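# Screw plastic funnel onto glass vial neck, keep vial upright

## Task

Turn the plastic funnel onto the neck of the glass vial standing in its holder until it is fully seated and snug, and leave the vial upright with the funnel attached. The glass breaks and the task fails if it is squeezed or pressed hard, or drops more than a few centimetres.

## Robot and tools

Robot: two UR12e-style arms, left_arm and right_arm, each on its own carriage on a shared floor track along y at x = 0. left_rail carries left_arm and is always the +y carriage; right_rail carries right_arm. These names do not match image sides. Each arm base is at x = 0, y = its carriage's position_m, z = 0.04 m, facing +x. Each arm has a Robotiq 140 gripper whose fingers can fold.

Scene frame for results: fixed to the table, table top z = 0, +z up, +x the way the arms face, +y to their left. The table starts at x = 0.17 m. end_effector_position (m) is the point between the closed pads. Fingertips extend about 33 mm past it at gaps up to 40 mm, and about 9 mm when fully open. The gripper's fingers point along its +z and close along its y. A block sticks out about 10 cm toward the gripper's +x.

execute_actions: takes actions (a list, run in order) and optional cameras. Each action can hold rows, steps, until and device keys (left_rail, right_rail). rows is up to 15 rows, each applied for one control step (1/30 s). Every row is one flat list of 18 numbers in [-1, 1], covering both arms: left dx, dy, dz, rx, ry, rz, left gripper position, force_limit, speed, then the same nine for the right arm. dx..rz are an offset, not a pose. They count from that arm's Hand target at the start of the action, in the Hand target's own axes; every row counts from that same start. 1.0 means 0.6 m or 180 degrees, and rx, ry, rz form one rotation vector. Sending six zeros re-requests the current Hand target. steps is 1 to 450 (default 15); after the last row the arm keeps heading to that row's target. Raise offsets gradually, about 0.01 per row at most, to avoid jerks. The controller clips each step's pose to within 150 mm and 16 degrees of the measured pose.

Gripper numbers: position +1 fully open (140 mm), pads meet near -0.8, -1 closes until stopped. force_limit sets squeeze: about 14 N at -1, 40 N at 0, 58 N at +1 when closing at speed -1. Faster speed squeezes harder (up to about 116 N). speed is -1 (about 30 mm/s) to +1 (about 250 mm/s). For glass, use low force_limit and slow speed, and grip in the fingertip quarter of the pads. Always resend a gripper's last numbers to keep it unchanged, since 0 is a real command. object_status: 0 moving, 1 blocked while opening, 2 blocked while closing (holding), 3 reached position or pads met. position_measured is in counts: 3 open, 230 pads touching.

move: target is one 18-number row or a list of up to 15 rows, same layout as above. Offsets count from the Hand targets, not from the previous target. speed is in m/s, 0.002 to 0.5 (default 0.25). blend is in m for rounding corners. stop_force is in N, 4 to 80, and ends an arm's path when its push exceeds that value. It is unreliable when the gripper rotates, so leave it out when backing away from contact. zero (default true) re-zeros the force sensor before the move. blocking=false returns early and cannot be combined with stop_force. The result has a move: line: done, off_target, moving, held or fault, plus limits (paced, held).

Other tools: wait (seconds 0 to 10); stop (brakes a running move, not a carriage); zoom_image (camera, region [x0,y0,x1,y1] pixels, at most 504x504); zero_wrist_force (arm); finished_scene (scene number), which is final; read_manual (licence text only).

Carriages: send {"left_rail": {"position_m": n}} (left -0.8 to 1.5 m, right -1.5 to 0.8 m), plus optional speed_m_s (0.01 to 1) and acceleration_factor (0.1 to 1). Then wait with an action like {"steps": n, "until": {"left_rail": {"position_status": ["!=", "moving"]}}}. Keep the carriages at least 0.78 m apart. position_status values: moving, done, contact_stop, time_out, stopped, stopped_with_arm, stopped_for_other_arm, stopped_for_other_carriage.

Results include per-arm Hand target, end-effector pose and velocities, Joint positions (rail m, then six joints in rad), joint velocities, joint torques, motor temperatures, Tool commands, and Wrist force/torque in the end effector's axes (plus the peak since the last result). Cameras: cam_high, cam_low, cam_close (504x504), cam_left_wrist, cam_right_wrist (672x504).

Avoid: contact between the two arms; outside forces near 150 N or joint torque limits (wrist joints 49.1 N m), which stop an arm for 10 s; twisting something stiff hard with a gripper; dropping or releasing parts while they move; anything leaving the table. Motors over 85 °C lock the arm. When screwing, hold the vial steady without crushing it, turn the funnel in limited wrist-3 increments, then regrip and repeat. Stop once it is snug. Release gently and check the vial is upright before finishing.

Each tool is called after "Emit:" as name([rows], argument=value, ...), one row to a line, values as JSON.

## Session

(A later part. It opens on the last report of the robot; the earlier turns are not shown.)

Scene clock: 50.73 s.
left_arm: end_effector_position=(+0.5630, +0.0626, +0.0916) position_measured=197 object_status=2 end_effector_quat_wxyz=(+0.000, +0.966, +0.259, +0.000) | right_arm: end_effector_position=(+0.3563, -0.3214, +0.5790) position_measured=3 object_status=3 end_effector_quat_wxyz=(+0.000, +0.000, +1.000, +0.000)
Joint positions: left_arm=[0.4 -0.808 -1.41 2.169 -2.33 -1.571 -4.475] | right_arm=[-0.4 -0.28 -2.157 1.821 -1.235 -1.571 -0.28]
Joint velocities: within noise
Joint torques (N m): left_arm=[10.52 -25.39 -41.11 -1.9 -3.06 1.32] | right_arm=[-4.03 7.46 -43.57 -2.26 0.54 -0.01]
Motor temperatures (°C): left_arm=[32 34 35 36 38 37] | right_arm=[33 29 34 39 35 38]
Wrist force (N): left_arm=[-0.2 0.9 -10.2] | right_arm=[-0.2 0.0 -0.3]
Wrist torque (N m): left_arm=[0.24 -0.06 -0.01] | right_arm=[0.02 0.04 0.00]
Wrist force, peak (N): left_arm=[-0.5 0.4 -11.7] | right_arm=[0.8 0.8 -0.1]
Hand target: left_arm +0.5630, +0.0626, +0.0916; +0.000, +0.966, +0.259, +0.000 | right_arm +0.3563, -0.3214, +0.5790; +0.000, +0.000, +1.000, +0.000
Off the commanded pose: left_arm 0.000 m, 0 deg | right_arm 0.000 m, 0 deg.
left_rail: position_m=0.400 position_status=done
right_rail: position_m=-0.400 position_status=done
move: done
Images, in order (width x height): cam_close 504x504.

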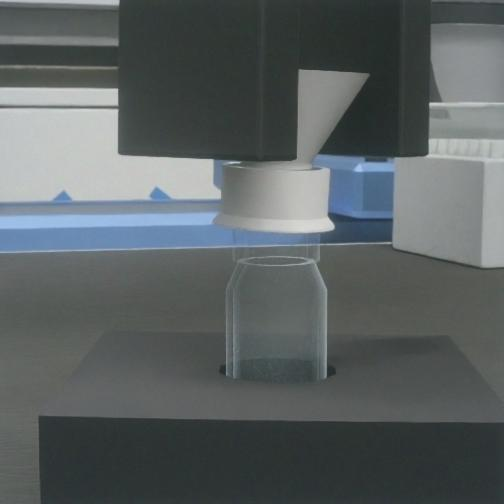

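Emit:
move(target=[0,0,0.01,0,0,0,-1,0,-1,0,0,0,0,0,0,1,1,1], speed=0.004, stop_force=4, cameras=[])

Emit:
move([
  [0,0,0.0008,0,0,0.667,-1,0,-1,0,0,0,0,0,0,1,1,1],
  [0,0,0.0016,0,0,-0.667,-1,0,-1,0,0,0,0,0,0,1,1,1],
], speed=0.5, cameras=["cam_close"])

Emit:
move(target=[0,0,0.01,0,0,0,-1,0,-1,0,0,0,0,0,0,1,1,1], speed=0.004, stop_force=4, cameras=[])

Emit:
move([
  [0,0,0.0008,0,0,0.667,-1,0,-1,0,0,0,0,0,0,1,1,1],
  [0,0,0.0016,0,0,-0.667,-1,0,-1,0,0,0,0,0,0,1,1,1],
], speed=0.5, cameras=["cam_close"])

Scene clock: 53.27 s.
left_arm: end_effector_position=(+0.5631, +0.0625, +0.0912) position_measured=197 object_status=2 end_effector_quat_wxyz=(+0.000, +0.966, +0.259, +0.000) | right_arm: end_effector_position=(+0.3563, -0.3214, +0.5790) position_measured=3 object_status=3 end_effector_quat_wxyz=(+0.000, +0.000, +1.000, +0.000)
Joint positions: left_arm=[0.4 -0.808 -1.409 2.169 -2.331 -1.571 -4.475] | right_arm=[-0.4 -0.28 -2.157 1.821 -1.235 -1.571 -0.28]
Joint velocities: within noise
Joint torques (N m): left_arm=[8.09 -63.89 -37.86 -1.74 -3.03 1.43] | right_arm=[-4.26 7.26 -43.58 -2.45 0.45 -0.24]
Motor temperatures (°C): left_arm=[32 34 35 36 38 37] | right_arm=[33 29 34 39 35 38]
Wrist force (N): left_arm=[-0.4 0.3 -15.3] | right_arm=[0.2 0.0 0.2]
Wrist torque (N m): left_arm=[0.21 -0.01 -0.01] | right_arm=[0.00 -0.05 0.00]
Wrist force, peak (N): left_arm=[-0.4 0.3 -15.9] | right_arm=[0.4 0.0 -0.7]
Hand target: left_arm +0.5631, +0.0625, +0.0912; +0.000, +0.966, +0.259, +0.000 (not the last commanded pose) | right_arm +0.3563, -0.3214, +0.5790; +0.000, +0.000, +1.000, +0.000
Off the commanded pose: left_arm 0.006 m, 0 deg | right_arm 0.000 m, 0 deg.
left_rail: position_m=0.400 position_status=done
right_rail: position_m=-0.400 position_status=done
move: contact (left_arm)
No camera images: "cameras" was empty.

Scene clock: 58.87 s.
left_arm: end_effector_position=(+0.5631, +0.0625, +0.0902) position_measured=197 object_status=2 end_effector_quat_wxyz=(+0.000, +0.258, +0.966, +0.000) | right_arm: end_effector_position=(+0.3563, -0.3214, +0.5790) position_measured=3 object_status=3 end_effector_quat_wxyz=(+0.000, +0.000, +1.000, +0.000)
Joint positions: left_arm=[0.4 -0.808 -1.408 2.17 -2.333 -1.571 -0.287] | right_arm=[-0.4 -0.28 -2.157 1.821 -1.235 -1.571 -0.28]
Joint velocities: within noise
Joint torques (N m): left_arm=[10.4 -25.13 -40.69 -1.41 -3.71 2.09] | right_arm=[-5.36 6.68 -44.84 -2.24 0.63 -0.25]
Motor temperatures (°C): left_arm=[32 34 35 36 38 37] | right_arm=[33 29 34 39 35 38]
Wrist force (N): left_arm=[0.1 2.5 -13.6] | right_arm=[0.2 0.1 0.3]
Wrist torque (N m): left_arm=[0.24 -0.02 -0.08] | right_arm=[0.04 -0.05 0.00]
Wrist force, peak (N): left_arm=[-0.1 1.2 -15.3] | right_arm=[0.7 0.1 -0.6]
Hand target: left_arm +0.5631, +0.0625, +0.0903; +0.000, +0.258, +0.966, +0.000 | right_arm +0.3563, -0.3214, +0.5790; +0.000, +0.000, +1.000, +0.000
Off the commanded pose: left_arm 0.000 m, 0 deg | right_arm 0.000 m, 0 deg.
left_rail: position_m=0.400 position_status=done
right_rail: position_m=-0.400 position_status=done
move: done
Images, in order (width x height): cam_close 504x504.

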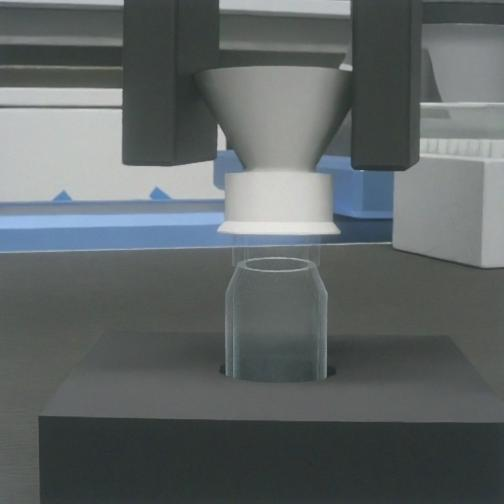

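Scene clock: 60.50 s.
left_arm: end_effector_position=(+0.5632, +0.0624, +0.0899) position_measured=197 object_status=2 end_effector_quat_wxyz=(+0.000, +0.258, +0.966, +0.000) | right_arm: end_effector_position=(+0.3563, -0.3214, +0.5790) position_measured=3 object_status=3 end_effector_quat_wxyz=(+0.000, +0.000, +1.000, +0.000)
Joint positions: left_arm=[0.4 -0.808 -1.407 2.17 -2.334 -1.571 -0.287] | right_arm=[-0.4 -0.28 -2.157 1.821 -1.235 -1.571 -0.281]
Joint velocities: within noise
Joint torques (N m): left_arm=[6.76 -59.59 -34.75 -0.38 -3.14 1.48] | right_arm=[-5.46 7.09 -44.7 -2.29 0.74 -0.11]
Motor temperatures (°C): left_arm=[32 34 35 36 38 37] | right_arm=[33 29 34 39 35 38]
Wrist force (N): left_arm=[0.1 1.6 -18.6] | right_arm=[0.5 0.4 0.0]
Wrist torque (N m): left_arm=[0.26 -0.02 -0.08] | right_arm=[0.10 -0.10 0.00]
Wrist force, peak (N): left_arm=[0.4 1.2 -19.4] | right_arm=[0.2 -0.2 -0.8]
Hand target: left_arm +0.5633, +0.0624, +0.0899; +0.000, +0.258, +0.966, +0.000 (not the last commanded pose) | right_arm +0.3563, -0.3214, +0.5790; +0.000, +0.000, +1.000, +0.000
Off the commanded pose: left_arm 0.006 m, 0 deg | right_arm 0.000 m, 0 deg.
left_rail: position_m=0.400 position_status=done
right_rail: position_m=-0.400 position_status=done
move: contact (left_arm)
No camera images: "cameras" was empty.

Scene clock: 66.10 s.
left_arm: end_effector_position=(+0.5632, +0.0624, +0.0889) position_measured=197 object_status=2 end_effector_quat_wxyz=(+0.000, +0.708, -0.706, +0.000) | right_arm: end_effector_position=(+0.3563, -0.3214, +0.5790) position_measured=3 object_status=3 end_effector_quat_wxyz=(+0.000, +0.000, +1.000, +0.000)
Joint positions: left_arm=[0.4 -0.808 -1.406 2.17 -2.336 -1.571 3.901] | right_arm=[-0.4 -0.28 -2.157 1.821 -1.235 -1.571 -0.281]
Joint velocities: within noise
Joint torques (N m): left_arm=[10.49 -21.43 -37.7 -0.78 -3.44 1.76] | right_arm=[-4.45 5.96 -45.22 -2.34 0.46 -0.32]
Motor temperatures (°C): left_arm=[32 34 35 36 38 37] | right_arm=[33 29 34 39 35 38]
Wrist force (N): left_arm=[-0.1 0.3 -16.4] | right_arm=[0.1 0.3 0.2]
Wrist torque (N m): left_arm=[0.25 0.11 -0.11] | right_arm=[0.07 -0.01 0.00]
Wrist force, peak (N): left_arm=[0.2 1.4 -19.2] | right_arm=[0.8 -0.5 -0.4]
Hand target: left_arm +0.5633, +0.0624, +0.0889; +0.000, +0.708, -0.706, +0.000 | right_arm +0.3563, -0.3214, +0.5790; +0.000, +0.000, +1.000, +0.000
Off the commanded pose: left_arm 0.000 m, 0 deg | right_arm 0.000 m, 0 deg.
left_rail: position_m=0.400 position_status=done
right_rail: position_m=-0.400 position_status=done
move: done
Images, in order (width x height): cam_close 504x504.

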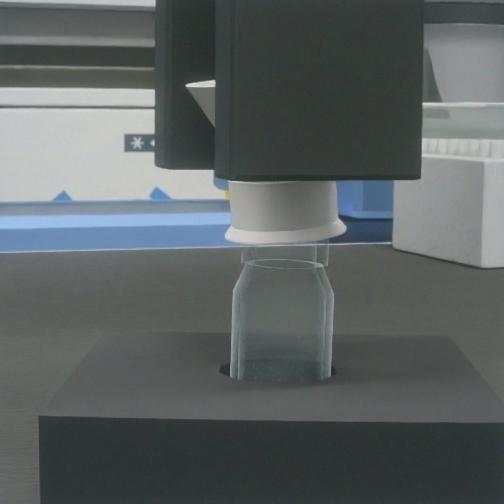

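Emit:
move(target=[0,0,-0.0022,0,0,0,-1,0,-1,0,0,0,0,0,0,1,1,1], speed=0.01, cameras=[])

Emit:
move([
  [0,0,0,0,0,0,-0.2,0,-1,0,0,0,0,0,0,1,1,1],
  [0,0,0,0,0,-0.667,-0.2,0,-1,0,0,0,0,0,0,1,1,1],
  [0,0,0,0,0,0.667,-0.2,0,-1,0,0,0,0,0,0,1,1,1],
  [0,0,0,0,0,0.5,-0.2,0,-1,0,0,0,0,0,0,1,1,1],
], speed=0.5, cameras=["cam_close","cam_left_wrist"])

Emit:
zoom_image(camera="cam_left_wrist", region=[270, 120, 410, 260])

Emit:
move([
  [0,0,0,0,0,-0.5,-0.2,0,-1,0,0,0,0,0,0,1,1,1],
  [0,0,0,0,0,-1,-0.2,0,-1,0,0,0,0,0,0,1,1,1],
], speed=0.5, cameras=["cam_close","cam_left_wrist"])

Emit:
zoom_image(camera="cam_left_wrist", region=[270, 120, 410, 260])

Emit:
zoom_image(camera="cam_close", region=[140, 140, 380, 400])

Scene clock: 67.80 s.
left_arm: end_effector_position=(+0.5632, +0.0624, +0.0902) position_measured=197 object_status=2 end_effector_quat_wxyz=(+0.000, +0.708, -0.706, +0.000) | right_arm: end_effector_position=(+0.3563, -0.3214, +0.5790) position_measured=3 object_status=3 end_effector_quat_wxyz=(+0.000, +0.000, +1.000, +0.000)
Joint positions: left_arm=[0.4 -0.808 -1.407 2.169 -2.333 -1.571 3.901] | right_arm=[-0.4 -0.28 -2.157 1.821 -1.235 -1.571 -0.28]
Joint velocities: within noise
Joint torques (N m): left_arm=[6.98 -71.07 -43.42 -2.35 -3.68 1.99] | right_arm=[-5.49 6.84 -46.08 -2.32 0.56 -0.2]
Motor temperatures (°C): left_arm=[32 34 35 36 38 37] | right_arm=[33 29 34 39 35 38]
Wrist force (N): left_arm=[-0.1 0.0 -4.5] | right_arm=[-0.1 0.0 -0.2]
Wrist torque (N m): left_arm=[0.25 0.04 -0.01] | right_arm=[0.01 0.03 0.00]
Wrist force, peak (N): left_arm=[0.1 0.9 -16.9] | right_arm=[0.7 -0.3 -0.7]
Hand target: left_arm +0.5633, +0.0624, +0.0903; +0.000, +0.708, -0.706, +0.000 | right_arm +0.3563, -0.3214, +0.5790; +0.000, +0.000, +1.000, +0.000
Off the commanded pose: left_arm 0.000 m, 0 deg | right_arm 0.000 m, 0 deg.
left_rail: position_m=0.400 position_status=done
right_rail: position_m=-0.400 position_status=done
move: done
No camera images: "cameras" was empty.

Scene clock: 74.83 s.
left_arm: end_effector_position=(+0.5633, +0.0624, +0.0902) position_measured=154 object_status=3 end_effector_quat_wxyz=(+0.000, -0.002, +1.000, +0.000) | right_arm: end_effector_position=(+0.3563, -0.3214, +0.5790) position_measured=3 object_status=3 end_effector_quat_wxyz=(+0.000, +0.000, +1.000, +0.000)
Joint positions: left_arm=[0.4 -0.808 -1.408 2.169 -2.333 -1.571 -0.811] | right_arm=[-0.4 -0.28 -2.157 1.821 -1.235 -1.571 -0.28]
Joint velocities: within noise
Joint torques (N m): left_arm=[-7.06 -73.27 -24.65 -3.3 2.45 -2.43] | right_arm=[-4.88 7.19 -46.65 -2.39 0.46 -0.21]
Motor temperatures (°C): left_arm=[32 34 35 36 38 37] | right_arm=[33 29 34 39 35 38]
Wrist force (N): left_arm=[-0.2 1.0 -0.4] | right_arm=[0.0 0.1 -0.1]
Wrist torque (N m): left_arm=[0.24 0.03 0.02] | right_arm=[0.03 0.00 0.00]
Wrist force, peak (N): left_arm=[0.1 0.0 -3.8] | right_arm=[0.3 0.8 -0.8]
Hand target: left_arm +0.5633, +0.0624, +0.0903; +0.000, -0.002, +1.000, +0.000 | right_arm +0.3563, -0.3214, +0.5790; +0.000, +0.000, +1.000, +0.000
Off the commanded pose: left_arm 0.000 m, 0 deg | right_arm 0.000 m, 0 deg.
left_rail: position_m=0.400 position_status=done
right_rail: position_m=-0.400 position_status=done
move: done
Images, in order (width x height): cam_close 504x504, cam_left_wrist 672x504.

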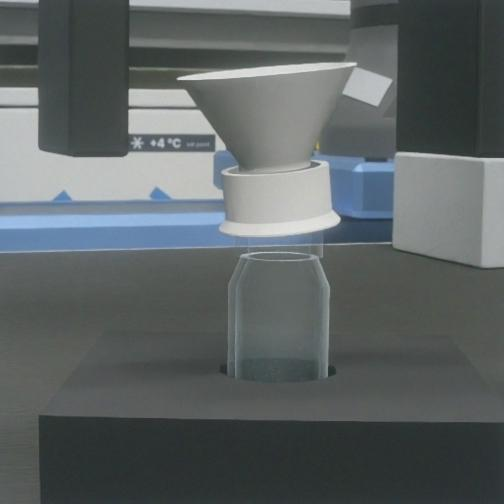

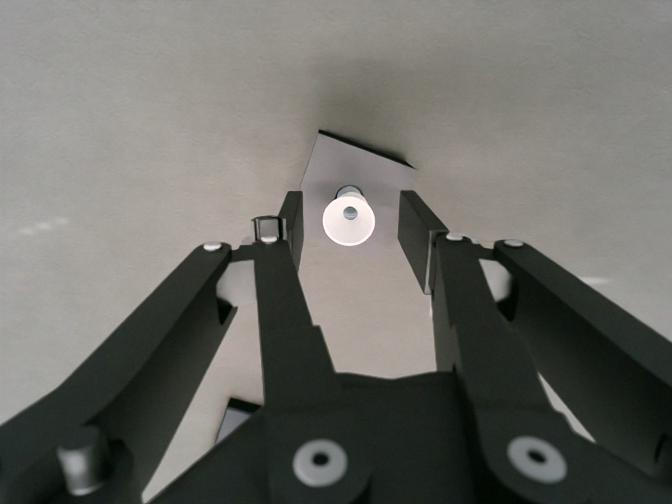

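Scaled by 3.600 from the camera's 672x504 image, which has a finer 960x720 frame.

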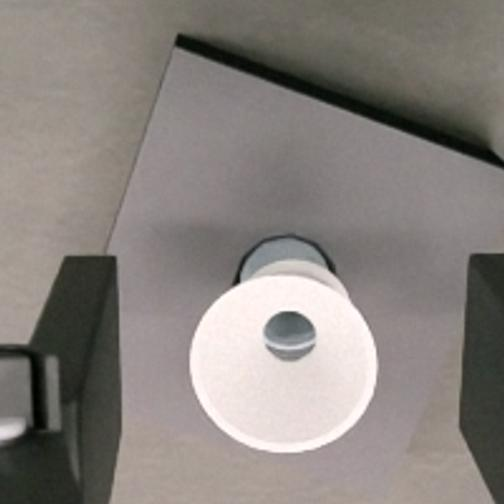

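Scene clock: 79.43 s.
left_arm: end_effector_position=(+0.5633, +0.0624, +0.0902) position_measured=154 object_status=3 end_effector_quat_wxyz=(+0.000, +1.000, +0.002, +0.000) | right_arm: end_effector_position=(+0.3563, -0.3214, +0.5790) position_measured=3 object_status=3 end_effector_quat_wxyz=(+0.000, +0.000, +1.000, +0.000)
Joint positions: left_arm=[0.4 -0.808 -1.408 2.169 -2.333 -1.571 -3.953] | right_arm=[-0.4 -0.28 -2.157 1.821 -1.235 -1.571 -0.28]
Joint velocities: within noise
Joint torques (N m): left_arm=[-7.93 -75.75 -24.75 -3.13 3.11 -2.76] | right_arm=[-6.24 6.78 -46.94 -2.25 0.56 -0.09]
Motor temperatures (°C): left_arm=[32 34 35 36 38 37] | right_arm=[33 29 34 39 35 38]
Wrist force (N): left_arm=[-0.3 0.9 -0.4] | right_arm=[0.2 -0.5 -0.4]
Wrist torque (N m): left_arm=[0.23 0.06 0.02] | right_arm=[-0.11 -0.05 0.00]
Wrist force, peak (N): left_arm=[-0.4 1.4 -0.4] | right_arm=[1.0 0.1 -0.1]
Hand target: left_arm +0.5633, +0.0624, +0.0903; +0.000, +1.000, +0.002, +0.000 | right_arm +0.3563, -0.3214, +0.5790; +0.000, +0.000, +1.000, +0.000
Off the commanded pose: left_arm 0.000 m, 0 deg | right_arm 0.000 m, 0 deg.
left_rail: position_m=0.400 position_status=done
right_rail: position_m=-0.400 position_status=done
move: done
Images, in order (width x height): cam_close 504x504, cam_left_wrist 672x504.

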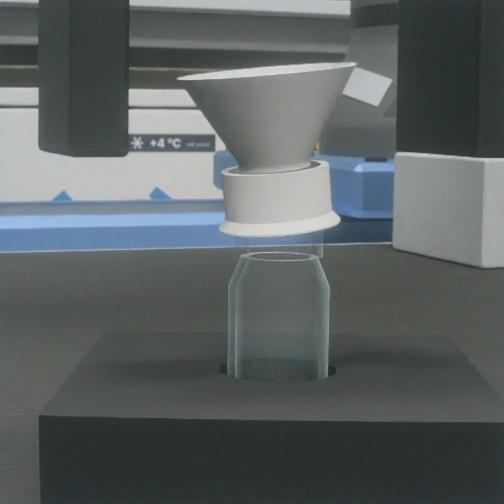

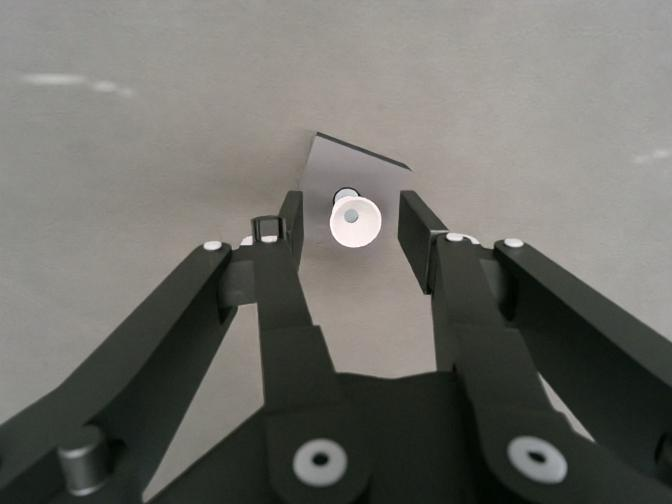

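Scaled by 3.600 from the camera's 672x504 image, which has a finer 960x720 frame.

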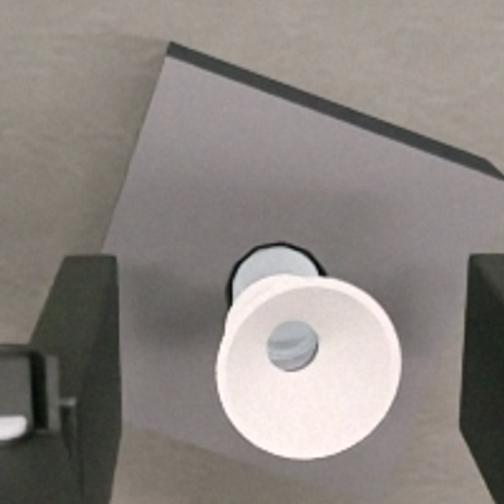

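Scaled by 1.938 from the camera's 504x504 image, which has a finer 720x720 frame.

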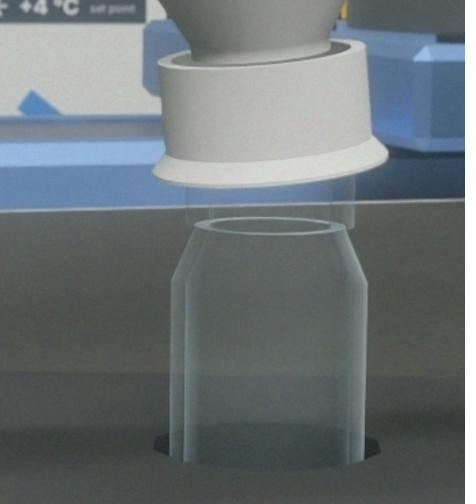

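Emit:
move([
  [0,0,0,0,0,0.667,-0.2,0,-1,0,0,0,0,0,0,1,1,1],
  [0,0,0,0,0,-0.667,-0.2,0,-1,0,0,0,0,0,0,1,1,1],
  [0,0,0,0,0,0,-0.2,0,-1,0,0,0,0,0,0,1,1,1],
], speed=0.5, cameras=[])

Emit:
execute_actions([
  {"rows":[[0,0,0,0,0,0,-1,0,-1,0,0,0,0,0,0,1,1,1]],"steps":70},
], cameras=["cam_close"])

Emit:
move([
  [0,0,0,0,0,-0.667,-1,0,-1,0,0,0,0,0,0,1,1,1],
  [0,0,0,0,0,0.667,-1,0,-1,0,0,0,0,0,0,1,1,1],
  [0,0,0,0,0,0,-1,0,-1,0,0,0,0,0,0,1,1,1],
], speed=0.5, cameras=["cam_close"])

Scene clock: 89.03 s.
left_arm: end_effector_position=(+0.5632, +0.0624, +0.0903) position_measured=154 object_status=3 end_effector_quat_wxyz=(+0.000, +1.000, +0.002, +0.000) | right_arm: end_effector_position=(+0.3563, -0.3214, +0.5790) position_measured=3 object_status=3 end_effector_quat_wxyz=(+0.000, +0.000, +1.000, +0.000)
Joint positions: left_arm=[0.4 -0.808 -1.408 2.169 -2.333 -1.571 2.33] | right_arm=[-0.4 -0.28 -2.157 1.821 -1.235 -1.571 -0.28]
Joint velocities: within noise
Joint torques (N m): left_arm=[10.59 -33.22 -46.41 -2.99 -3.38 1.58] | right_arm=[-5.79 6.89 -48.27 -2.29 0.75 -0.3]
Motor temperatures (°C): left_arm=[32 34 35 36 38 37] | right_arm=[33 29 34 39 35 38]
Wrist force (N): left_arm=[-0.8 0.9 0.0] | right_arm=[-0.1 0.1 -0.4]
Wrist torque (N m): left_arm=[0.21 0.15 0.02] | right_arm=[0.02 0.02 0.00]
Wrist force, peak (N): left_arm=[0.1 1.5 0.5] | right_arm=[0.8 0.3 -1.0]
Hand target: left_arm +0.5633, +0.0624, +0.0903; +0.000, +1.000, +0.002, +0.000 | right_arm +0.3563, -0.3214, +0.5790; +0.000, +0.000, +1.000, +0.000
Off the commanded pose: left_arm 0.000 m, 0 deg | right_arm 0.000 m, 0 deg.
left_rail: position_m=0.400 position_status=done
right_rail: position_m=-0.400 position_status=done
move: done
No camera images: "cameras" was empty.

Scene clock: 91.57 s.
left_arm: end_effector_position=(+0.5633, +0.0624, +0.0903) position_measured=197 object_status=2 end_effector_quat_wxyz=(+0.000, +1.000, +0.002, +0.000) | right_arm: end_effector_position=(+0.3563, -0.3214, +0.5790) position_measured=3 object_status=3 end_effector_quat_wxyz=(+0.000, +0.000, +1.000, +0.000)
Joint positions: left_arm=[0.4 -0.808 -1.408 2.169 -2.333 -1.571 2.33] | right_arm=[-0.4 -0.28 -2.157 1.821 -1.235 -1.571 -0.28]
Joint velocities: within noise
Joint torques (N m): left_arm=[10.71 -33.33 -40.25 -4.71 -2.88 1.49] | right_arm=[-5.69 6.36 -48.43 -2.31 0.66 -0.27]
Motor temperatures (°C): left_arm=[32 34 35 36 38 37] | right_arm=[33 29 34 39 35 38]
Wrist force (N): left_arm=[-0.1 1.6 -1.0] | right_arm=[-0.1 -0.3 -0.2]
Wrist torque (N m): left_arm=[0.29 0.00 0.02] | right_arm=[-0.05 0.02 0.00]
Wrist force, peak (N): left_arm=[-0.6 1.5 -1.0] | right_arm=[0.8 0.5 -0.5]
Hand target: left_arm +0.5633, +0.0624, +0.0903; +0.000, +1.000, +0.002, +0.000 | right_arm +0.3563, -0.3214, +0.5790; +0.000, +0.000, +1.000, +0.000
Off the commanded pose: left_arm 0.000 m, 0 deg | right_arm 0.000 m, 0 deg.
left_rail: position_m=0.400 position_status=done
right_rail: position_m=-0.400 position_status=done
Images, in order (width x height): cam_close 504x504.

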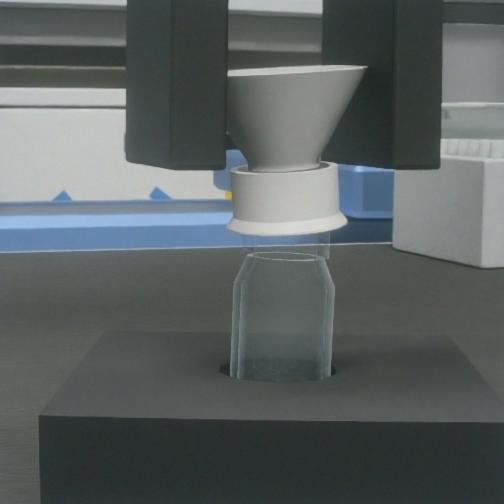

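Scene clock: 99.47 s.
left_arm: end_effector_position=(+0.5633, +0.0624, +0.0902) position_measured=197 object_status=2 end_effector_quat_wxyz=(+0.000, +1.000, +0.002, +0.000) | right_arm: end_effector_position=(+0.3563, -0.3214, +0.5790) position_measured=3 object_status=3 end_effector_quat_wxyz=(+0.000, +0.000, +1.000, +0.000)
Joint positions: left_arm=[0.4 -0.808 -1.408 2.169 -2.333 -1.571 -3.953] | right_arm=[-0.4 -0.28 -2.157 1.821 -1.235 -1.571 -0.28]
Joint velocities: within noise
Joint torques (N m): left_arm=[-8.12 -73.58 -22.83 -2.13 2.69 -2.45] | right_arm=[-7.24 6.44 -49.27 -2.51 0.93 -0.2]
Motor temperatures (°C): left_arm=[32 34 35 36 38 37] | right_arm=[33 29 34 39 35 38]
Wrist force (N): left_arm=[0.3 2.2 -1.3] | right_arm=[0.4 0.3 -0.4]
Wrist torque (N m): left_arm=[0.16 0.01 0.04] | right_arm=[0.08 -0.09 0.00]
Wrist force, peak (N): left_arm=[0.2 2.5 -2.1] | right_arm=[0.4 -0.3 -0.9]
Hand target: left_arm +0.5633, +0.0624, +0.0903; +0.000, +1.000, +0.002, +0.000 | right_arm +0.3563, -0.3214, +0.5790; +0.000, +0.000, +1.000, +0.000
Off the commanded pose: left_arm 0.000 m, 0 deg | right_arm 0.000 m, 0 deg.
left_rail: position_m=0.400 position_status=done
right_rail: position_m=-0.400 position_status=done
move: done
Images, in order (width x height): cam_close 504x504.

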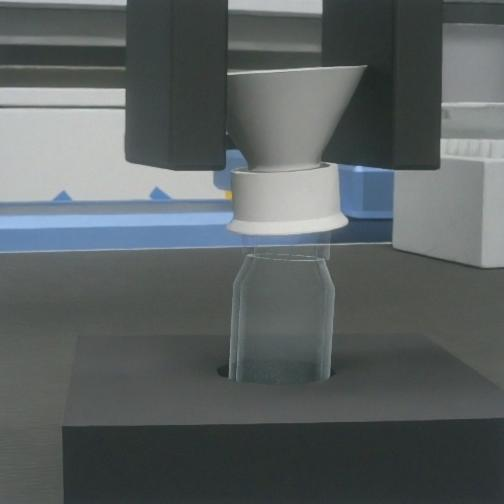

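Emit:
move([
  [0,0,0,0,0,0,-0.2,0,-1,0,0,0,0,0,0,1,1,1],
  [0,0,0,0,0,0.667,-0.2,0,-1,0,0,0,0,0,0,1,1,1],
  [0,0,0,0,0,-0.667,-0.2,0,-1,0,0,0,0,0,0,1,1,1],
  [0,0,0,0,0,0,-0.2,0,-1,0,0,0,0,0,0,1,1,1],
], speed=0.5, cameras=["cam_close","cam_left_wrist"])

Emit:
zoom_image(camera="cam_left_wrist", region=[270, 120, 410, 260])

Emit:
execute_actions([
  {"rows":[[0,0,0,0,0,0,-1,0,-1,0,0,0,0,0,0,1,1,1]],"steps":70},
], cameras=["cam_close"])

Emit:
move(target=[0,0,0.01,0,0,0,-1,0,-1,0,0,0,0,0,0,1,1,1], speed=0.004, stop_force=8, cameras=["cam_close"])

Emit:
move([
  [0,0,0,0,0,-0.667,-1,0,-1,0,0,0,0,0,0,1,1,1],
  [0,0,0,0,0,0.667,-1,0,-1,0,0,0,0,0,0,1,1,1],
], speed=0.5, cameras=["cam_close"])

Scene clock: 109.67 s.
left_arm: end_effector_position=(+0.5632, +0.0624, +0.0903) position_measured=154 object_status=3 end_effector_quat_wxyz=(+0.000, +1.000, +0.002, +0.000) | right_arm: end_effector_position=(+0.3563, -0.3214, +0.5790) position_measured=3 object_status=3 end_effector_quat_wxyz=(+0.000, +0.000, +1.000, +0.000)
Joint positions: left_arm=[0.4 -0.808 -1.408 2.169 -2.333 -1.571 2.33] | right_arm=[-0.4 -0.28 -2.157 1.821 -1.235 -1.571 -0.281]
Joint velocities: within noise
Joint torques (N m): left_arm=[9.7 -33.18 -46.94 -2.94 -3.38 1.46] | right_arm=[-7.16 6.02 -49.97 -2.38 0.9 -0.35]
Motor temperatures (°C): left_arm=[32 34 35 36 38 37] | right_arm=[33 29 34 39 35 38]
Wrist force (N): left_arm=[-0.4 1.2 -0.3] | right_arm=[0.0 0.5 -0.1]
Wrist torque (N m): left_arm=[0.29 0.07 0.02] | right_arm=[0.13 0.01 -0.01]
Wrist force, peak (N): left_arm=[0.1 2.4 -1.7] | right_arm=[0.4 0.5 -0.8]
Hand target: left_arm +0.5633, +0.0624, +0.0903; +0.000, +1.000, +0.002, +0.000 | right_arm +0.3563, -0.3214, +0.5790; +0.000, +0.000, +1.000, +0.000
Off the commanded pose: left_arm 0.000 m, 0 deg | right_arm 0.000 m, 0 deg.
left_rail: position_m=0.400 position_status=done
right_rail: position_m=-0.400 position_status=done
move: done
Images, in order (width x height): cam_close 504x504, cam_left_wrist 672x504.

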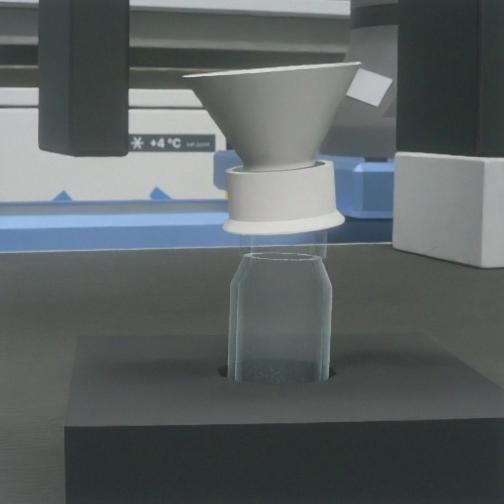

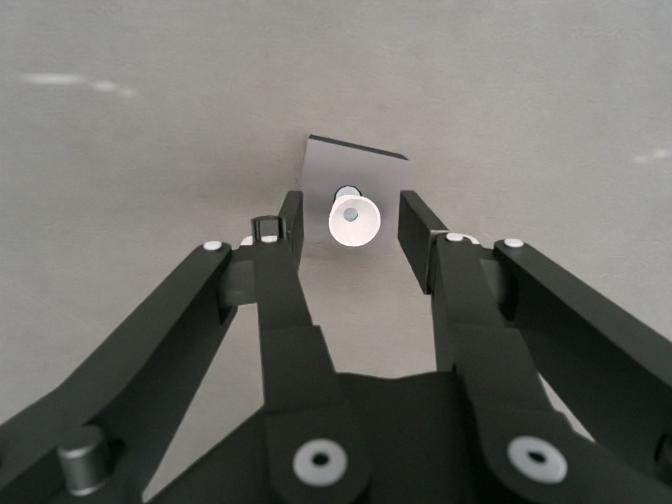

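Scaled by 3.600 from the camera's 672x504 image, which has a finer 960x720 frame.

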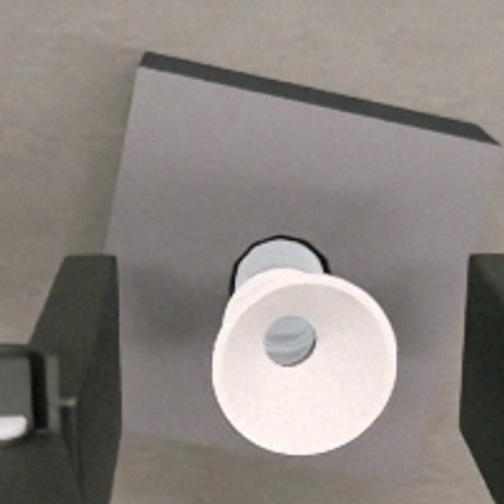

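Scene clock: 112.20 s.
left_arm: end_effector_position=(+0.5633, +0.0624, +0.0903) position_measured=197 object_status=2 end_effector_quat_wxyz=(+0.000, +1.000, +0.002, +0.000) | right_arm: end_effector_position=(+0.3563, -0.3214, +0.5790) position_measured=3 object_status=3 end_effector_quat_wxyz=(+0.000, +0.000, +1.000, +0.000)
Joint positions: left_arm=[0.4 -0.808 -1.408 2.169 -2.333 -1.571 2.33] | right_arm=[-0.4 -0.28 -2.157 1.821 -1.235 -1.571 -0.28]
Joint velocities: within noise
Joint torques (N m): left_arm=[6.82 -34.39 -39.52 -4.67 -3.06 1.94] | right_arm=[-5.45 5.12 -50.02 -2.43 0.75 -0.28]
Motor temperatures (°C): left_arm=[32 34 35 36 38 37] | right_arm=[33 29 34 39 35 38]
Wrist force (N): left_arm=[-0.5 1.7 -1.4] | right_arm=[0.0 0.2 -0.1]
Wrist torque (N m): left_arm=[0.25 0.09 0.02] | right_arm=[0.04 -0.01 0.00]
Wrist force, peak (N): left_arm=[-0.6 1.9 -1.5] | right_arm=[0.9 0.0 0.2]
Hand target: left_arm +0.5633, +0.0624, +0.0903; +0.000, +1.000, +0.002, +0.000 | right_arm +0.3563, -0.3214, +0.5790; +0.000, +0.000, +1.000, +0.000
Off the commanded pose: left_arm 0.000 m, 0 deg | right_arm 0.000 m, 0 deg.
left_rail: position_m=0.400 position_status=done
right_rail: position_m=-0.400 position_status=done
Images, in order (width x height): cam_close 504x504.

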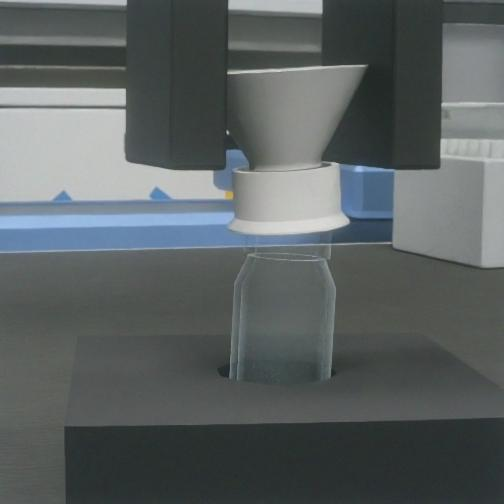

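Scene clock: 113.93 s.
left_arm: end_effector_position=(+0.5633, +0.0623, +0.0894) position_measured=197 object_status=2 end_effector_quat_wxyz=(+0.000, +1.000, +0.002, +0.000) | right_arm: end_effector_position=(+0.3563, -0.3214, +0.5790) position_measured=3 object_status=3 end_effector_quat_wxyz=(+0.000, +0.000, +1.000, +0.000)
Joint positions: left_arm=[0.4 -0.808 -1.406 2.17 -2.335 -1.571 2.33] | right_arm=[-0.4 -0.28 -2.157 1.821 -1.235 -1.571 -0.28]
Joint velocities: within noise
Joint torques (N m): left_arm=[8.06 -68.98 -39.87 -2.66 -3.08 1.55] | right_arm=[-7.56 5.64 -49.63 -2.32 0.91 -0.4]
Motor temperatures (°C): left_arm=[32 34 35 36 38 37] | right_arm=[33 29 34 39 35 38]
Wrist force (N): left_arm=[-0.3 0.6 -10.6] | right_arm=[0.1 0.2 0.1]
Wrist torque (N m): left_arm=[0.22 0.02 0.02] | right_arm=[0.05 -0.03 0.00]
Wrist force, peak (N): left_arm=[-0.4 1.2 -12.0] | right_arm=[0.4 0.4 -0.6]
Hand target: left_arm +0.5633, +0.0623, +0.0894; +0.000, +1.000, +0.002, +0.000 (not the last commanded pose) | right_arm +0.3563, -0.3214, +0.5790; +0.000, +0.000, +1.000, +0.000
Off the commanded pose: left_arm 0.005 m, 0 deg | right_arm 0.000 m, 0 deg.
left_rail: position_m=0.400 position_status=done
right_rail: position_m=-0.400 position_status=done
move: contact (left_arm)
Images, in order (width x height): cam_close 504x504.

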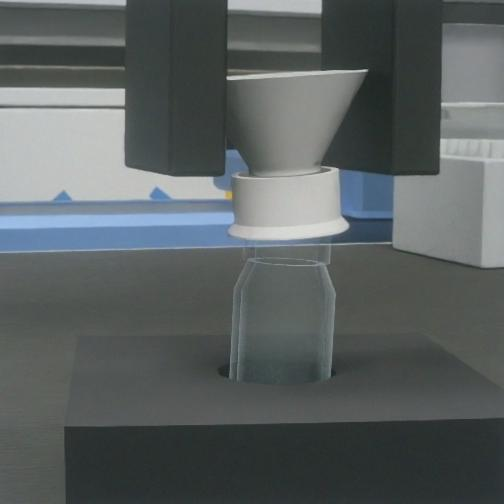

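Scene clock: 119.53 s.
left_arm: end_effector_position=(+0.5633, +0.0623, +0.0894) position_measured=197 object_status=2 end_effector_quat_wxyz=(+0.000, -0.501, +0.866, +0.000) | right_arm: end_effector_position=(+0.3563, -0.3214, +0.5790) position_measured=3 object_status=3 end_effector_quat_wxyz=(+0.000, +0.000, +1.000, +0.000)
Joint positions: left_arm=[0.4 -0.808 -1.406 2.17 -2.335 -1.571 -1.858] | right_arm=[-0.4 -0.28 -2.157 1.821 -1.235 -1.571 -0.281]
Joint velocities: within noise
Joint torques (N m): left_arm=[-7.07 -69.98 -19.92 -1.57 2.55 -3.04] | right_arm=[-6.45 8.04 -49.8 -2.59 0.68 -0.54]
Motor temperatures (°C): left_arm=[32 34 35 36 38 37] | right_arm=[33 29 34 39 35 38]
Wrist force (N): left_arm=[-0.4 0.4 -9.0] | right_arm=[-0.1 0.0 -0.4]
Wrist torque (N m): left_arm=[0.23 0.06 0.09] | right_arm=[0.01 0.04 -0.01]
Wrist force, peak (N): left_arm=[-0.5 0.9 -10.9] | right_arm=[0.0 0.5 -0.8]
Hand target: left_arm +0.5633, +0.0623, +0.0894; +0.000, -0.501, +0.865, +0.000 | right_arm +0.3563, -0.3214, +0.5790; +0.000, +0.000, +1.000, +0.000
Off the commanded pose: left_arm 0.000 m, 0 deg | right_arm 0.000 m, 0 deg.
left_rail: position_m=0.400 position_status=done
right_rail: position_m=-0.400 position_status=done
move: done
Images, in order (width x height): cam_close 504x504.

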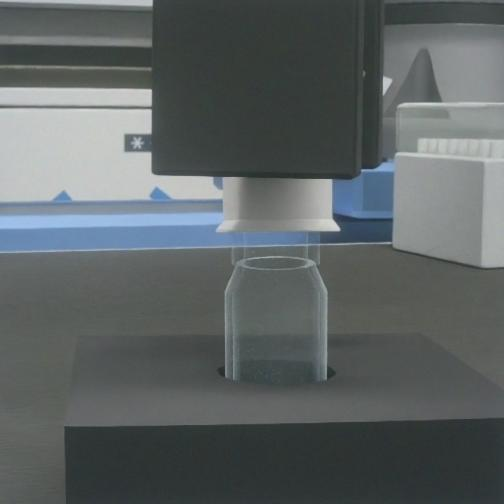

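Emit:
move([
  [0,0,0,0,0,-0.667,-1,0,-1,0,0,0,0,0,0,1,1,1],
  [0,0,0,0,0,0.667,-1,0,-1,0,0,0,0,0,0,1,1,1],
], speed=0.5, cameras=["cam_close"])

Emit:
move(target=[0,0,-0.005,0,0,0,-1,0,-1,0,0,0,0,0,0,1,1,1], speed=0.01, cameras=["cam_close"])

Scene clock: 125.93 s.
left_arm: end_effector_position=(+0.5633, +0.0623, +0.0894) position_measured=197 object_status=2 end_effector_quat_wxyz=(+0.000, +0.500, +0.866, +0.000) | right_arm: end_effector_position=(+0.3563, -0.3214, +0.5790) position_measured=3 object_status=3 end_effector_quat_wxyz=(+0.000, +0.000, +1.000, +0.000)
Joint positions: left_arm=[0.4 -0.808 -1.406 2.17 -2.335 -1.571 -6.045] | right_arm=[-0.4 -0.28 -2.157 1.821 -1.235 -1.571 -0.281]
Joint velocities: within noise
Joint torques (N m): left_arm=[-8.49 -68.8 -20.13 -1.76 2.54 -2.65] | right_arm=[-7.02 6.11 -49.33 -2.35 0.87 -0.32]
Motor temperatures (°C): left_arm=[32 34 35 36 38 37] | right_arm=[33 29 34 39 35 38]
Wrist force (N): left_arm=[0.3 1.9 -9.1] | right_arm=[0.2 0.3 -0.2]
Wrist torque (N m): left_arm=[0.18 -0.06 0.09] | right_arm=[0.06 -0.04 0.00]
Wrist force, peak (N): left_arm=[-0.1 0.4 -10.1] | right_arm=[0.4 0.1 -0.9]
Hand target: left_arm +0.5633, +0.0623, +0.0894; +0.000, +0.500, +0.866, +0.000 | right_arm +0.3563, -0.3214, +0.5790; +0.000, +0.000, +1.000, +0.000
Off the commanded pose: left_arm 0.000 m, 0 deg | right_arm 0.000 m, 0 deg.
left_rail: position_m=0.400 position_status=done
right_rail: position_m=-0.400 position_status=done
move: done
Images, in order (width x height): cam_close 504x504.

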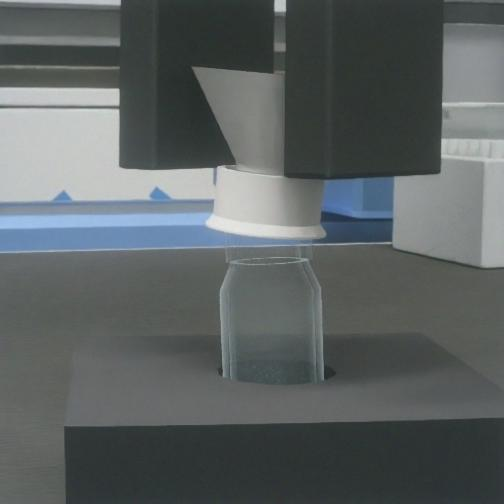

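Scene clock: 126.63 s.
left_arm: end_effector_position=(+0.5633, +0.0623, +0.0923) position_measured=197 object_status=2 end_effector_quat_wxyz=(+0.000, +0.500, +0.866, +0.000) | right_arm: end_effector_position=(+0.3563, -0.3214, +0.5790) position_measured=3 object_status=3 end_effector_quat_wxyz=(+0.000, +0.000, +1.000, +0.000)
Joint positions: left_arm=[0.4 -0.808 -1.41 2.168 -2.329 -1.571 -6.045] | right_arm=[-0.4 -0.28 -2.157 1.821 -1.235 -1.571 -0.281]
Joint velocities: within noise
Joint torques (N m): left_arm=[-8.47 -75.88 -47.04 -2.71 2.06 -2.68] | right_arm=[-6.07 6.62 -48.71 -2.59 0.93 -0.4]
Motor temperatures (°C): left_arm=[32 34 35 36 38 37] | right_arm=[33 29 34 39 35 38]
Wrist force (N): left_arm=[-0.1 0.6 0.1] | right_arm=[-0.4 -0.3 -0.1]
Wrist torque (N m): left_arm=[0.15 -0.01 0.02] | right_arm=[-0.05 0.10 0.00]
Wrist force, peak (N): left_arm=[-0.1 2.2 -8.9] | right_arm=[0.8 0.0 0.0]
Hand target: left_arm +0.5633, +0.0623, +0.0924; +0.000, +0.500, +0.866, +0.000 | right_arm +0.3563, -0.3214, +0.5790; +0.000, +0.000, +1.000, +0.000
Off the commanded pose: left_arm 0.000 m, 0 deg | right_arm 0.000 m, 0 deg.
left_rail: position_m=0.400 position_status=done
right_rail: position_m=-0.400 position_status=done
move: done
Images, in order (width x height): cam_close 504x504.

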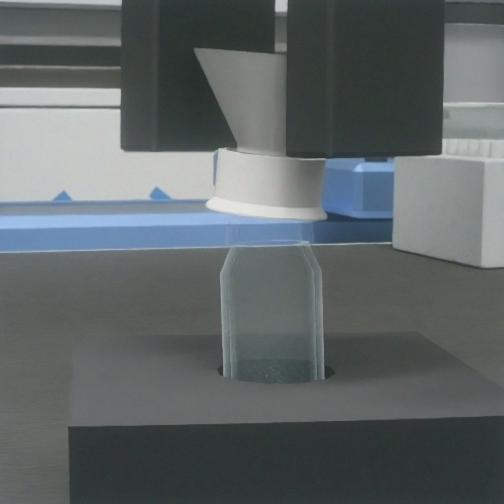

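Emit:
move([
  [0,0,0.004,0,0,0,-1,0,-1,0,0,0,0,0,0,1,1,1],
  [0,0,0.004,0,0,0.001,-0.2,0,-1,0,0,0,0,0,0,1,1,1],
  [0,0,0.004,0,0,0.667,-0.2,0,-1,0,0,0,0,0,0,1,1,1],
  [0,0,0.004,0,0,-0.667,-0.2,0,-1,0,0,0,0,0,0,1,1,1],
  [0,0,0.004,0,0,-0.333,-0.2,0,-1,0,0,0,0,0,0,1,1,1],
], speed=0.5, cameras=["cam_close","cam_left_wrist"])

Emit:
zoom_image(camera="cam_close", region=[140, 40, 380, 300])

Emit:
zoom_image(camera="cam_left_wrist", region=[270, 120, 410, 260])

Scene clock: 136.67 s.
left_arm: end_effector_position=(+0.5633, +0.0623, +0.0900) position_measured=154 object_status=3 end_effector_quat_wxyz=(+0.000, +0.000, +1.000, +0.000) | right_arm: end_effector_position=(+0.3563, -0.3214, +0.5790) position_measured=3 object_status=3 end_effector_quat_wxyz=(+0.000, +0.000, +1.000, +0.000)
Joint positions: left_arm=[0.4 -0.808 -1.407 2.169 -2.334 -1.571 -0.809] | right_arm=[-0.4 -0.28 -2.157 1.821 -1.235 -1.571 -0.28]
Joint velocities: within noise
Joint torques (N m): left_arm=[10.5 -35.1 -46.49 -3.28 -3.77 1.65] | right_arm=[-7.66 4.95 -48.8 -2.54 0.89 -0.51]
Motor temperatures (°C): left_arm=[32 34 35 36 38 37] | right_arm=[33 29 34 39 35 38]
Wrist force (N): left_arm=[0.2 0.9 0.1] | right_arm=[0.2 -0.4 0.5]
Wrist torque (N m): left_arm=[0.20 -0.06 0.02] | right_arm=[-0.07 -0.04 0.00]
Wrist force, peak (N): left_arm=[-0.3 1.4 -2.6] | right_arm=[1.0 0.3 -0.4]
Hand target: left_arm +0.5633, +0.0623, +0.0900; +0.000, +0.000, +1.000, +0.000 | right_arm +0.3563, -0.3214, +0.5790; +0.000, +0.000, +1.000, +0.000
Off the commanded pose: left_arm 0.000 m, 0 deg | right_arm 0.000 m, 0 deg.
left_rail: position_m=0.400 position_status=done
right_rail: position_m=-0.400 position_status=done
move: done
Images, in order (width x height): cam_close 504x504, cam_left_wrist 672x504.

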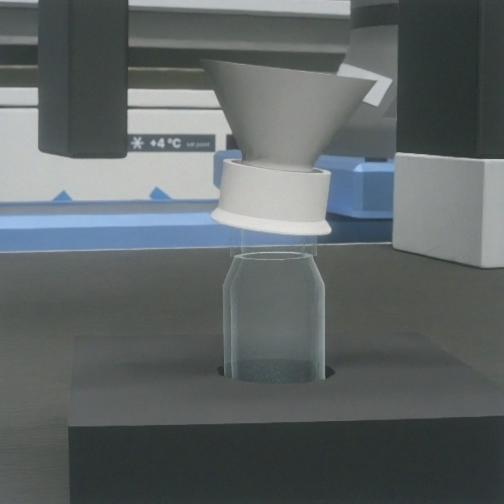

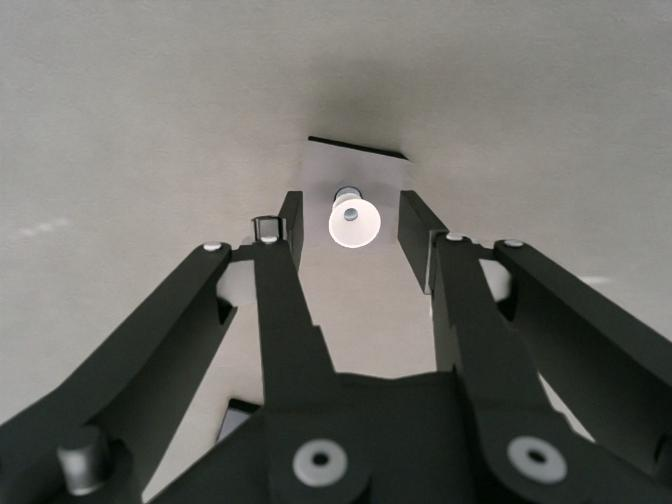

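Scaled by 1.938 from the camera's 504x504 image, which has a finer 720x720 frame.

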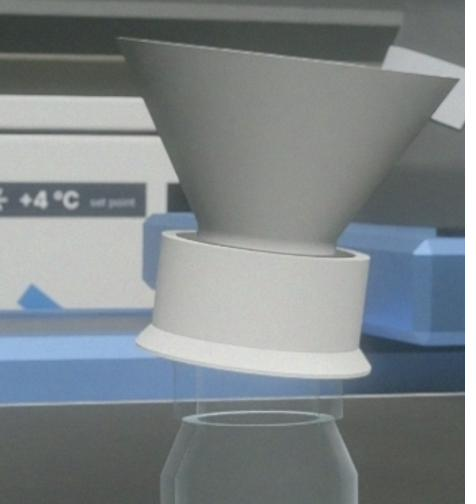

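Scaled by 3.600 from the camera's 672x504 image, which has a finer 960x720 frame.

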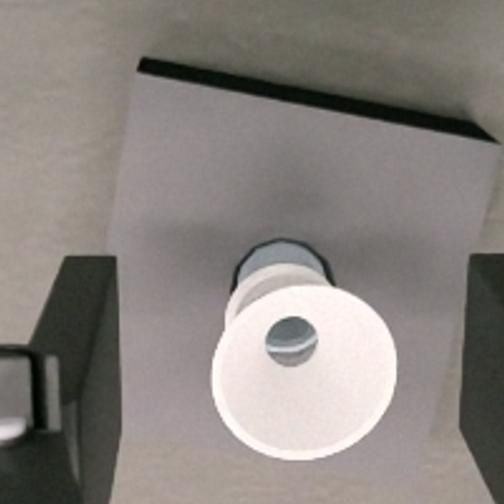

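Emit:
move([
  [0,0,0,0,0,0.667,-0.2,0,-1,0,0,0,0,0,0,1,1,1],
  [0,0,0,0,0,-0.667,-0.2,0,-1,0,0,0,0,0,0,1,1,1],
  [0,0,0,0,0,0,-0.2,0,-1,0,0,0,0,0,0,1,1,1],
], speed=0.5, cameras=[])

Emit:
execute_actions([
  {"rows":[[0,0,0,0,0,0,-1,0,-1,0,0,0,0,0,0,1,1,1]],"steps":70},
], cameras=["cam_close"])

Emit:
move(target=[0,0,0.01,0,0,0,-1,0,-1,0,0,0,0,0,0,1,1,1], speed=0.004, stop_force=8, cameras=[])

Emit:
move([
  [0,0,0,0,0,-0.667,-1,0,-1,0,0,0,0,0,0,1,1,1],
  [0,0,0,0,0,0.667,-1,0,-1,0,0,0,0,0,0,1,1,1],
  [0,0,0,0,0,0,-1,0,-1,0,0,0,0,0,0,1,1,1],
], speed=0.5, cameras=["cam_close"])

Emit:
move(target=[0,0,-0.007,0,0,0,-1,0,-1,0,0,0,0,0,0,1,1,1], speed=0.01, cameras=["cam_close"])

Scene clock: 145.97 s.
left_arm: end_effector_position=(+0.5633, +0.0623, +0.0900) position_measured=154 object_status=3 end_effector_quat_wxyz=(+0.000, +0.000, +1.000, +0.000) | right_arm: end_effector_position=(+0.3563, -0.3214, +0.5790) position_measured=3 object_status=3 end_effector_quat_wxyz=(+0.000, +0.000, +1.000, +0.000)
Joint positions: left_arm=[0.4 -0.808 -1.407 2.169 -2.334 -1.571 5.475] | right_arm=[-0.4 -0.28 -2.157 1.821 -1.235 -1.571 -0.28]
Joint velocities: within noise
Joint torques (N m): left_arm=[11.52 -32.58 -45.8 -3.09 -3.41 1.53] | right_arm=[-7.84 5.7 -48.41 -2.66 0.91 -0.38]
Motor temperatures (°C): left_arm=[32 34 35 36 38 37] | right_arm=[33 29 34 39 35 38]
Wrist force (N): left_arm=[0.4 1.1 0.0] | right_arm=[0.2 -0.2 -0.5]
Wrist torque (N m): left_arm=[0.25 -0.09 0.02] | right_arm=[-0.04 -0.03 0.00]
Wrist force, peak (N): left_arm=[0.1 1.5 0.6] | right_arm=[0.9 0.2 -0.3]
Hand target: left_arm +0.5633, +0.0623, +0.0900; +0.000, +0.000, +1.000, +0.000 | right_arm +0.3563, -0.3214, +0.5790; +0.000, +0.000, +1.000, +0.000
Off the commanded pose: left_arm 0.000 m, 0 deg | right_arm 0.000 m, 0 deg.
left_rail: position_m=0.400 position_status=done
right_rail: position_m=-0.400 position_status=done
move: done
No camera images: "cameras" was empty.

Scene clock: 148.50 s.
left_arm: end_effector_position=(+0.5633, +0.0623, +0.0900) position_measured=197 object_status=2 end_effector_quat_wxyz=(+0.000, +0.000, +1.000, +0.000) | right_arm: end_effector_position=(+0.3563, -0.3214, +0.5790) position_measured=3 object_status=3 end_effector_quat_wxyz=(+0.000, +0.000, +1.000, +0.000)
Joint positions: left_arm=[0.4 -0.808 -1.407 2.169 -2.334 -1.571 5.475] | right_arm=[-0.4 -0.28 -2.157 1.821 -1.235 -1.571 -0.28]
Joint velocities: within noise
Joint torques (N m): left_arm=[9.3 -35.31 -39.19 -4.79 -2.98 1.81] | right_arm=[-7.18 6.97 -47.83 -2.66 1.17 -0.56]
Motor temperatures (°C): left_arm=[32 34 35 36 38 37] | right_arm=[33 29 34 39 35 38]
Wrist force (N): left_arm=[-0.2 0.9 -0.7] | right_arm=[0.2 0.0 -0.4]
Wrist torque (N m): left_arm=[0.10 0.03 0.02] | right_arm=[0.01 -0.05 0.00]
Wrist force, peak (N): left_arm=[0.2 1.7 -0.9] | right_arm=[1.0 0.0 0.3]
Hand target: left_arm +0.5633, +0.0623, +0.0900; +0.000, +0.000, +1.000, +0.000 | right_arm +0.3563, -0.3214, +0.5790; +0.000, +0.000, +1.000, +0.000
Off the commanded pose: left_arm 0.000 m, 0 deg | right_arm 0.000 m, 0 deg.
left_rail: position_m=0.400 position_status=done
right_rail: position_m=-0.400 position_status=done
Images, in order (width x height): cam_close 504x504.

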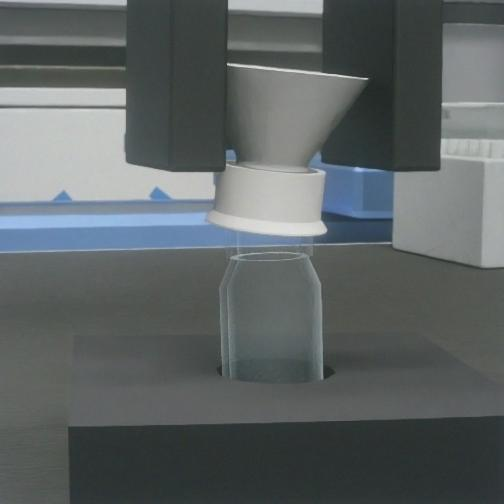

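Scene clock: 150.27 s.
left_arm: end_effector_position=(+0.5634, +0.0622, +0.0892) position_measured=197 object_status=2 end_effector_quat_wxyz=(+0.000, +0.000, +1.000, +0.000) | right_arm: end_effector_position=(+0.3563, -0.3214, +0.5790) position_measured=3 object_status=3 end_effector_quat_wxyz=(+0.000, +0.000, +1.000, +0.000)
Joint positions: left_arm=[0.4 -0.808 -1.406 2.17 -2.336 -1.571 5.475] | right_arm=[-0.4 -0.28 -2.157 1.821 -1.235 -1.571 -0.28]
Joint velocities: within noise
Joint torques (N m): left_arm=[9.81 -67.72 -40.13 -1.99 -3.11 1.73] | right_arm=[-8.6 5.83 -47.62 -2.54 0.9 -0.66]
Motor temperatures (°C): left_arm=[32 34 35 36 38 37] | right_arm=[33 29 34 39 35 38]
Wrist force (N): left_arm=[-0.3 1.5 -10.2] | right_arm=[0.4 0.1 0.1]
Wrist torque (N m): left_arm=[0.13 0.01 0.02] | right_arm=[0.03 -0.08 0.00]
Wrist force, peak (N): left_arm=[-0.3 1.7 -11.5] | right_arm=[0.7 0.4 0.3]
Hand target: left_arm +0.5634, +0.0622, +0.0892; +0.000, +0.000, +1.000, +0.000 (not the last commanded pose) | right_arm +0.3563, -0.3214, +0.5790; +0.000, +0.000, +1.000, +0.000
Off the commanded pose: left_arm 0.005 m, 0 deg | right_arm 0.000 m, 0 deg.
left_rail: position_m=0.400 position_status=done
right_rail: position_m=-0.400 position_status=done
move: contact (left_arm)
No camera images: "cameras" was empty.

Scene clock: 158.17 s.
left_arm: end_effector_position=(+0.5634, +0.0622, +0.0891) position_measured=197 object_status=2 end_effector_quat_wxyz=(+0.000, +0.000, +1.000, +0.000) | right_arm: end_effector_position=(+0.3563, -0.3214, +0.5790) position_measured=3 object_status=3 end_effector_quat_wxyz=(+0.000, +0.000, +1.000, +0.000)
Joint positions: left_arm=[0.4 -0.808 -1.406 2.17 -2.336 -1.571 -0.808] | right_arm=[-0.4 -0.28 -2.157 1.821 -1.235 -1.571 -0.281]
Joint velocities: within noise
Joint torques (N m): left_arm=[-8.67 -68.76 -19.64 -2.17 2.31 -2.54] | right_arm=[-8.66 5.67 -47.99 -2.54 0.95 -0.59]
Motor temperatures (°C): left_arm=[32 34 35 36 38 37] | right_arm=[33 29 34 39 35 38]
Wrist force (N): left_arm=[0.0 2.0 -8.7] | right_arm=[0.5 -0.1 -0.2]
Wrist torque (N m): left_arm=[0.19 -0.05 0.09] | right_arm=[-0.01 -0.12 0.00]
Wrist force, peak (N): left_arm=[0.0 2.0 -10.6] | right_arm=[0.9 0.6 -0.5]
Hand target: left_arm +0.5634, +0.0622, +0.0892; +0.000, +0.000, +1.000, +0.000 | right_arm +0.3563, -0.3214, +0.5790; +0.000, +0.000, +1.000, +0.000
Off the commanded pose: left_arm 0.000 m, 0 deg | right_arm 0.000 m, 0 deg.
left_rail: position_m=0.400 position_status=done
right_rail: position_m=-0.400 position_status=done
move: done
Images, in order (width x height): cam_close 504x504.

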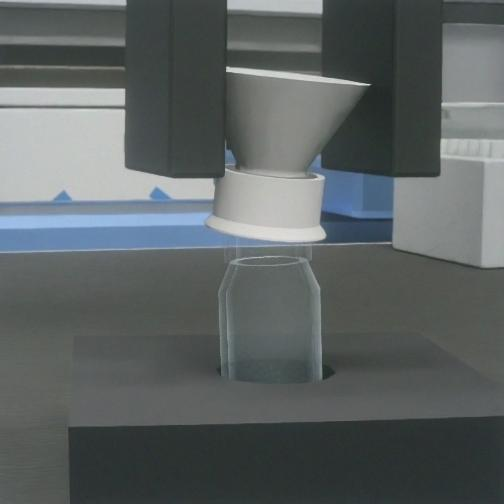

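Scene clock: 158.90 s.
left_arm: end_effector_position=(+0.5634, +0.0622, +0.0933) position_measured=197 object_status=2 end_effector_quat_wxyz=(+0.000, +0.000, +1.000, +0.000) | right_arm: end_effector_position=(+0.3563, -0.3214, +0.5790) position_measured=3 object_status=3 end_effector_quat_wxyz=(+0.000, +0.000, +1.000, +0.000)
Joint positions: left_arm=[0.4 -0.808 -1.411 2.167 -2.327 -1.571 -0.808] | right_arm=[-0.4 -0.28 -2.157 1.821 -1.235 -1.571 -0.28]
Joint velocities: within noise
Joint torques (N m): left_arm=[-9.26 -72.46 -46.94 -2.97 2.53 -2.73] | right_arm=[-7.61 6.06 -47.44 -2.72 1.13 -0.38]
Motor temperatures (°C): left_arm=[32 34 35 36 38 37] | right_arm=[33 29 34 39 35 38]
Wrist force (N): left_arm=[-0.1 1.3 -0.1] | right_arm=[0.5 0.3 0.0]
Wrist torque (N m): left_arm=[0.25 0.01 0.02] | right_arm=[0.06 -0.10 0.00]
Wrist force, peak (N): left_arm=[-0.2 2.1 -9.0] | right_arm=[0.6 0.3 -0.4]
Hand target: left_arm +0.5634, +0.0622, +0.0934; +0.000, +0.000, +1.000, +0.000 | right_arm +0.3563, -0.3214, +0.5790; +0.000, +0.000, +1.000, +0.000
Off the commanded pose: left_arm 0.000 m, 0 deg | right_arm 0.000 m, 0 deg.
left_rail: position_m=0.400 position_status=done
right_rail: position_m=-0.400 position_status=done
move: done
Images, in order (width x height): cam_close 504x504.

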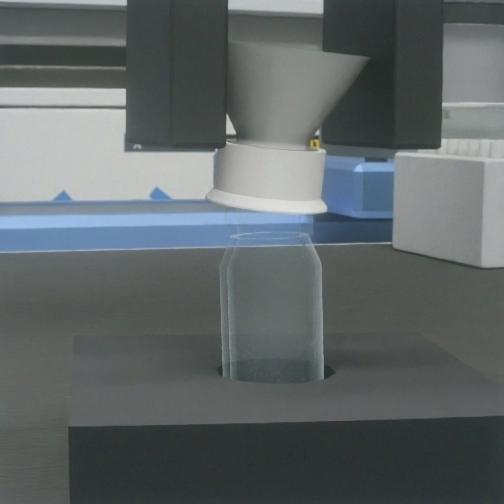

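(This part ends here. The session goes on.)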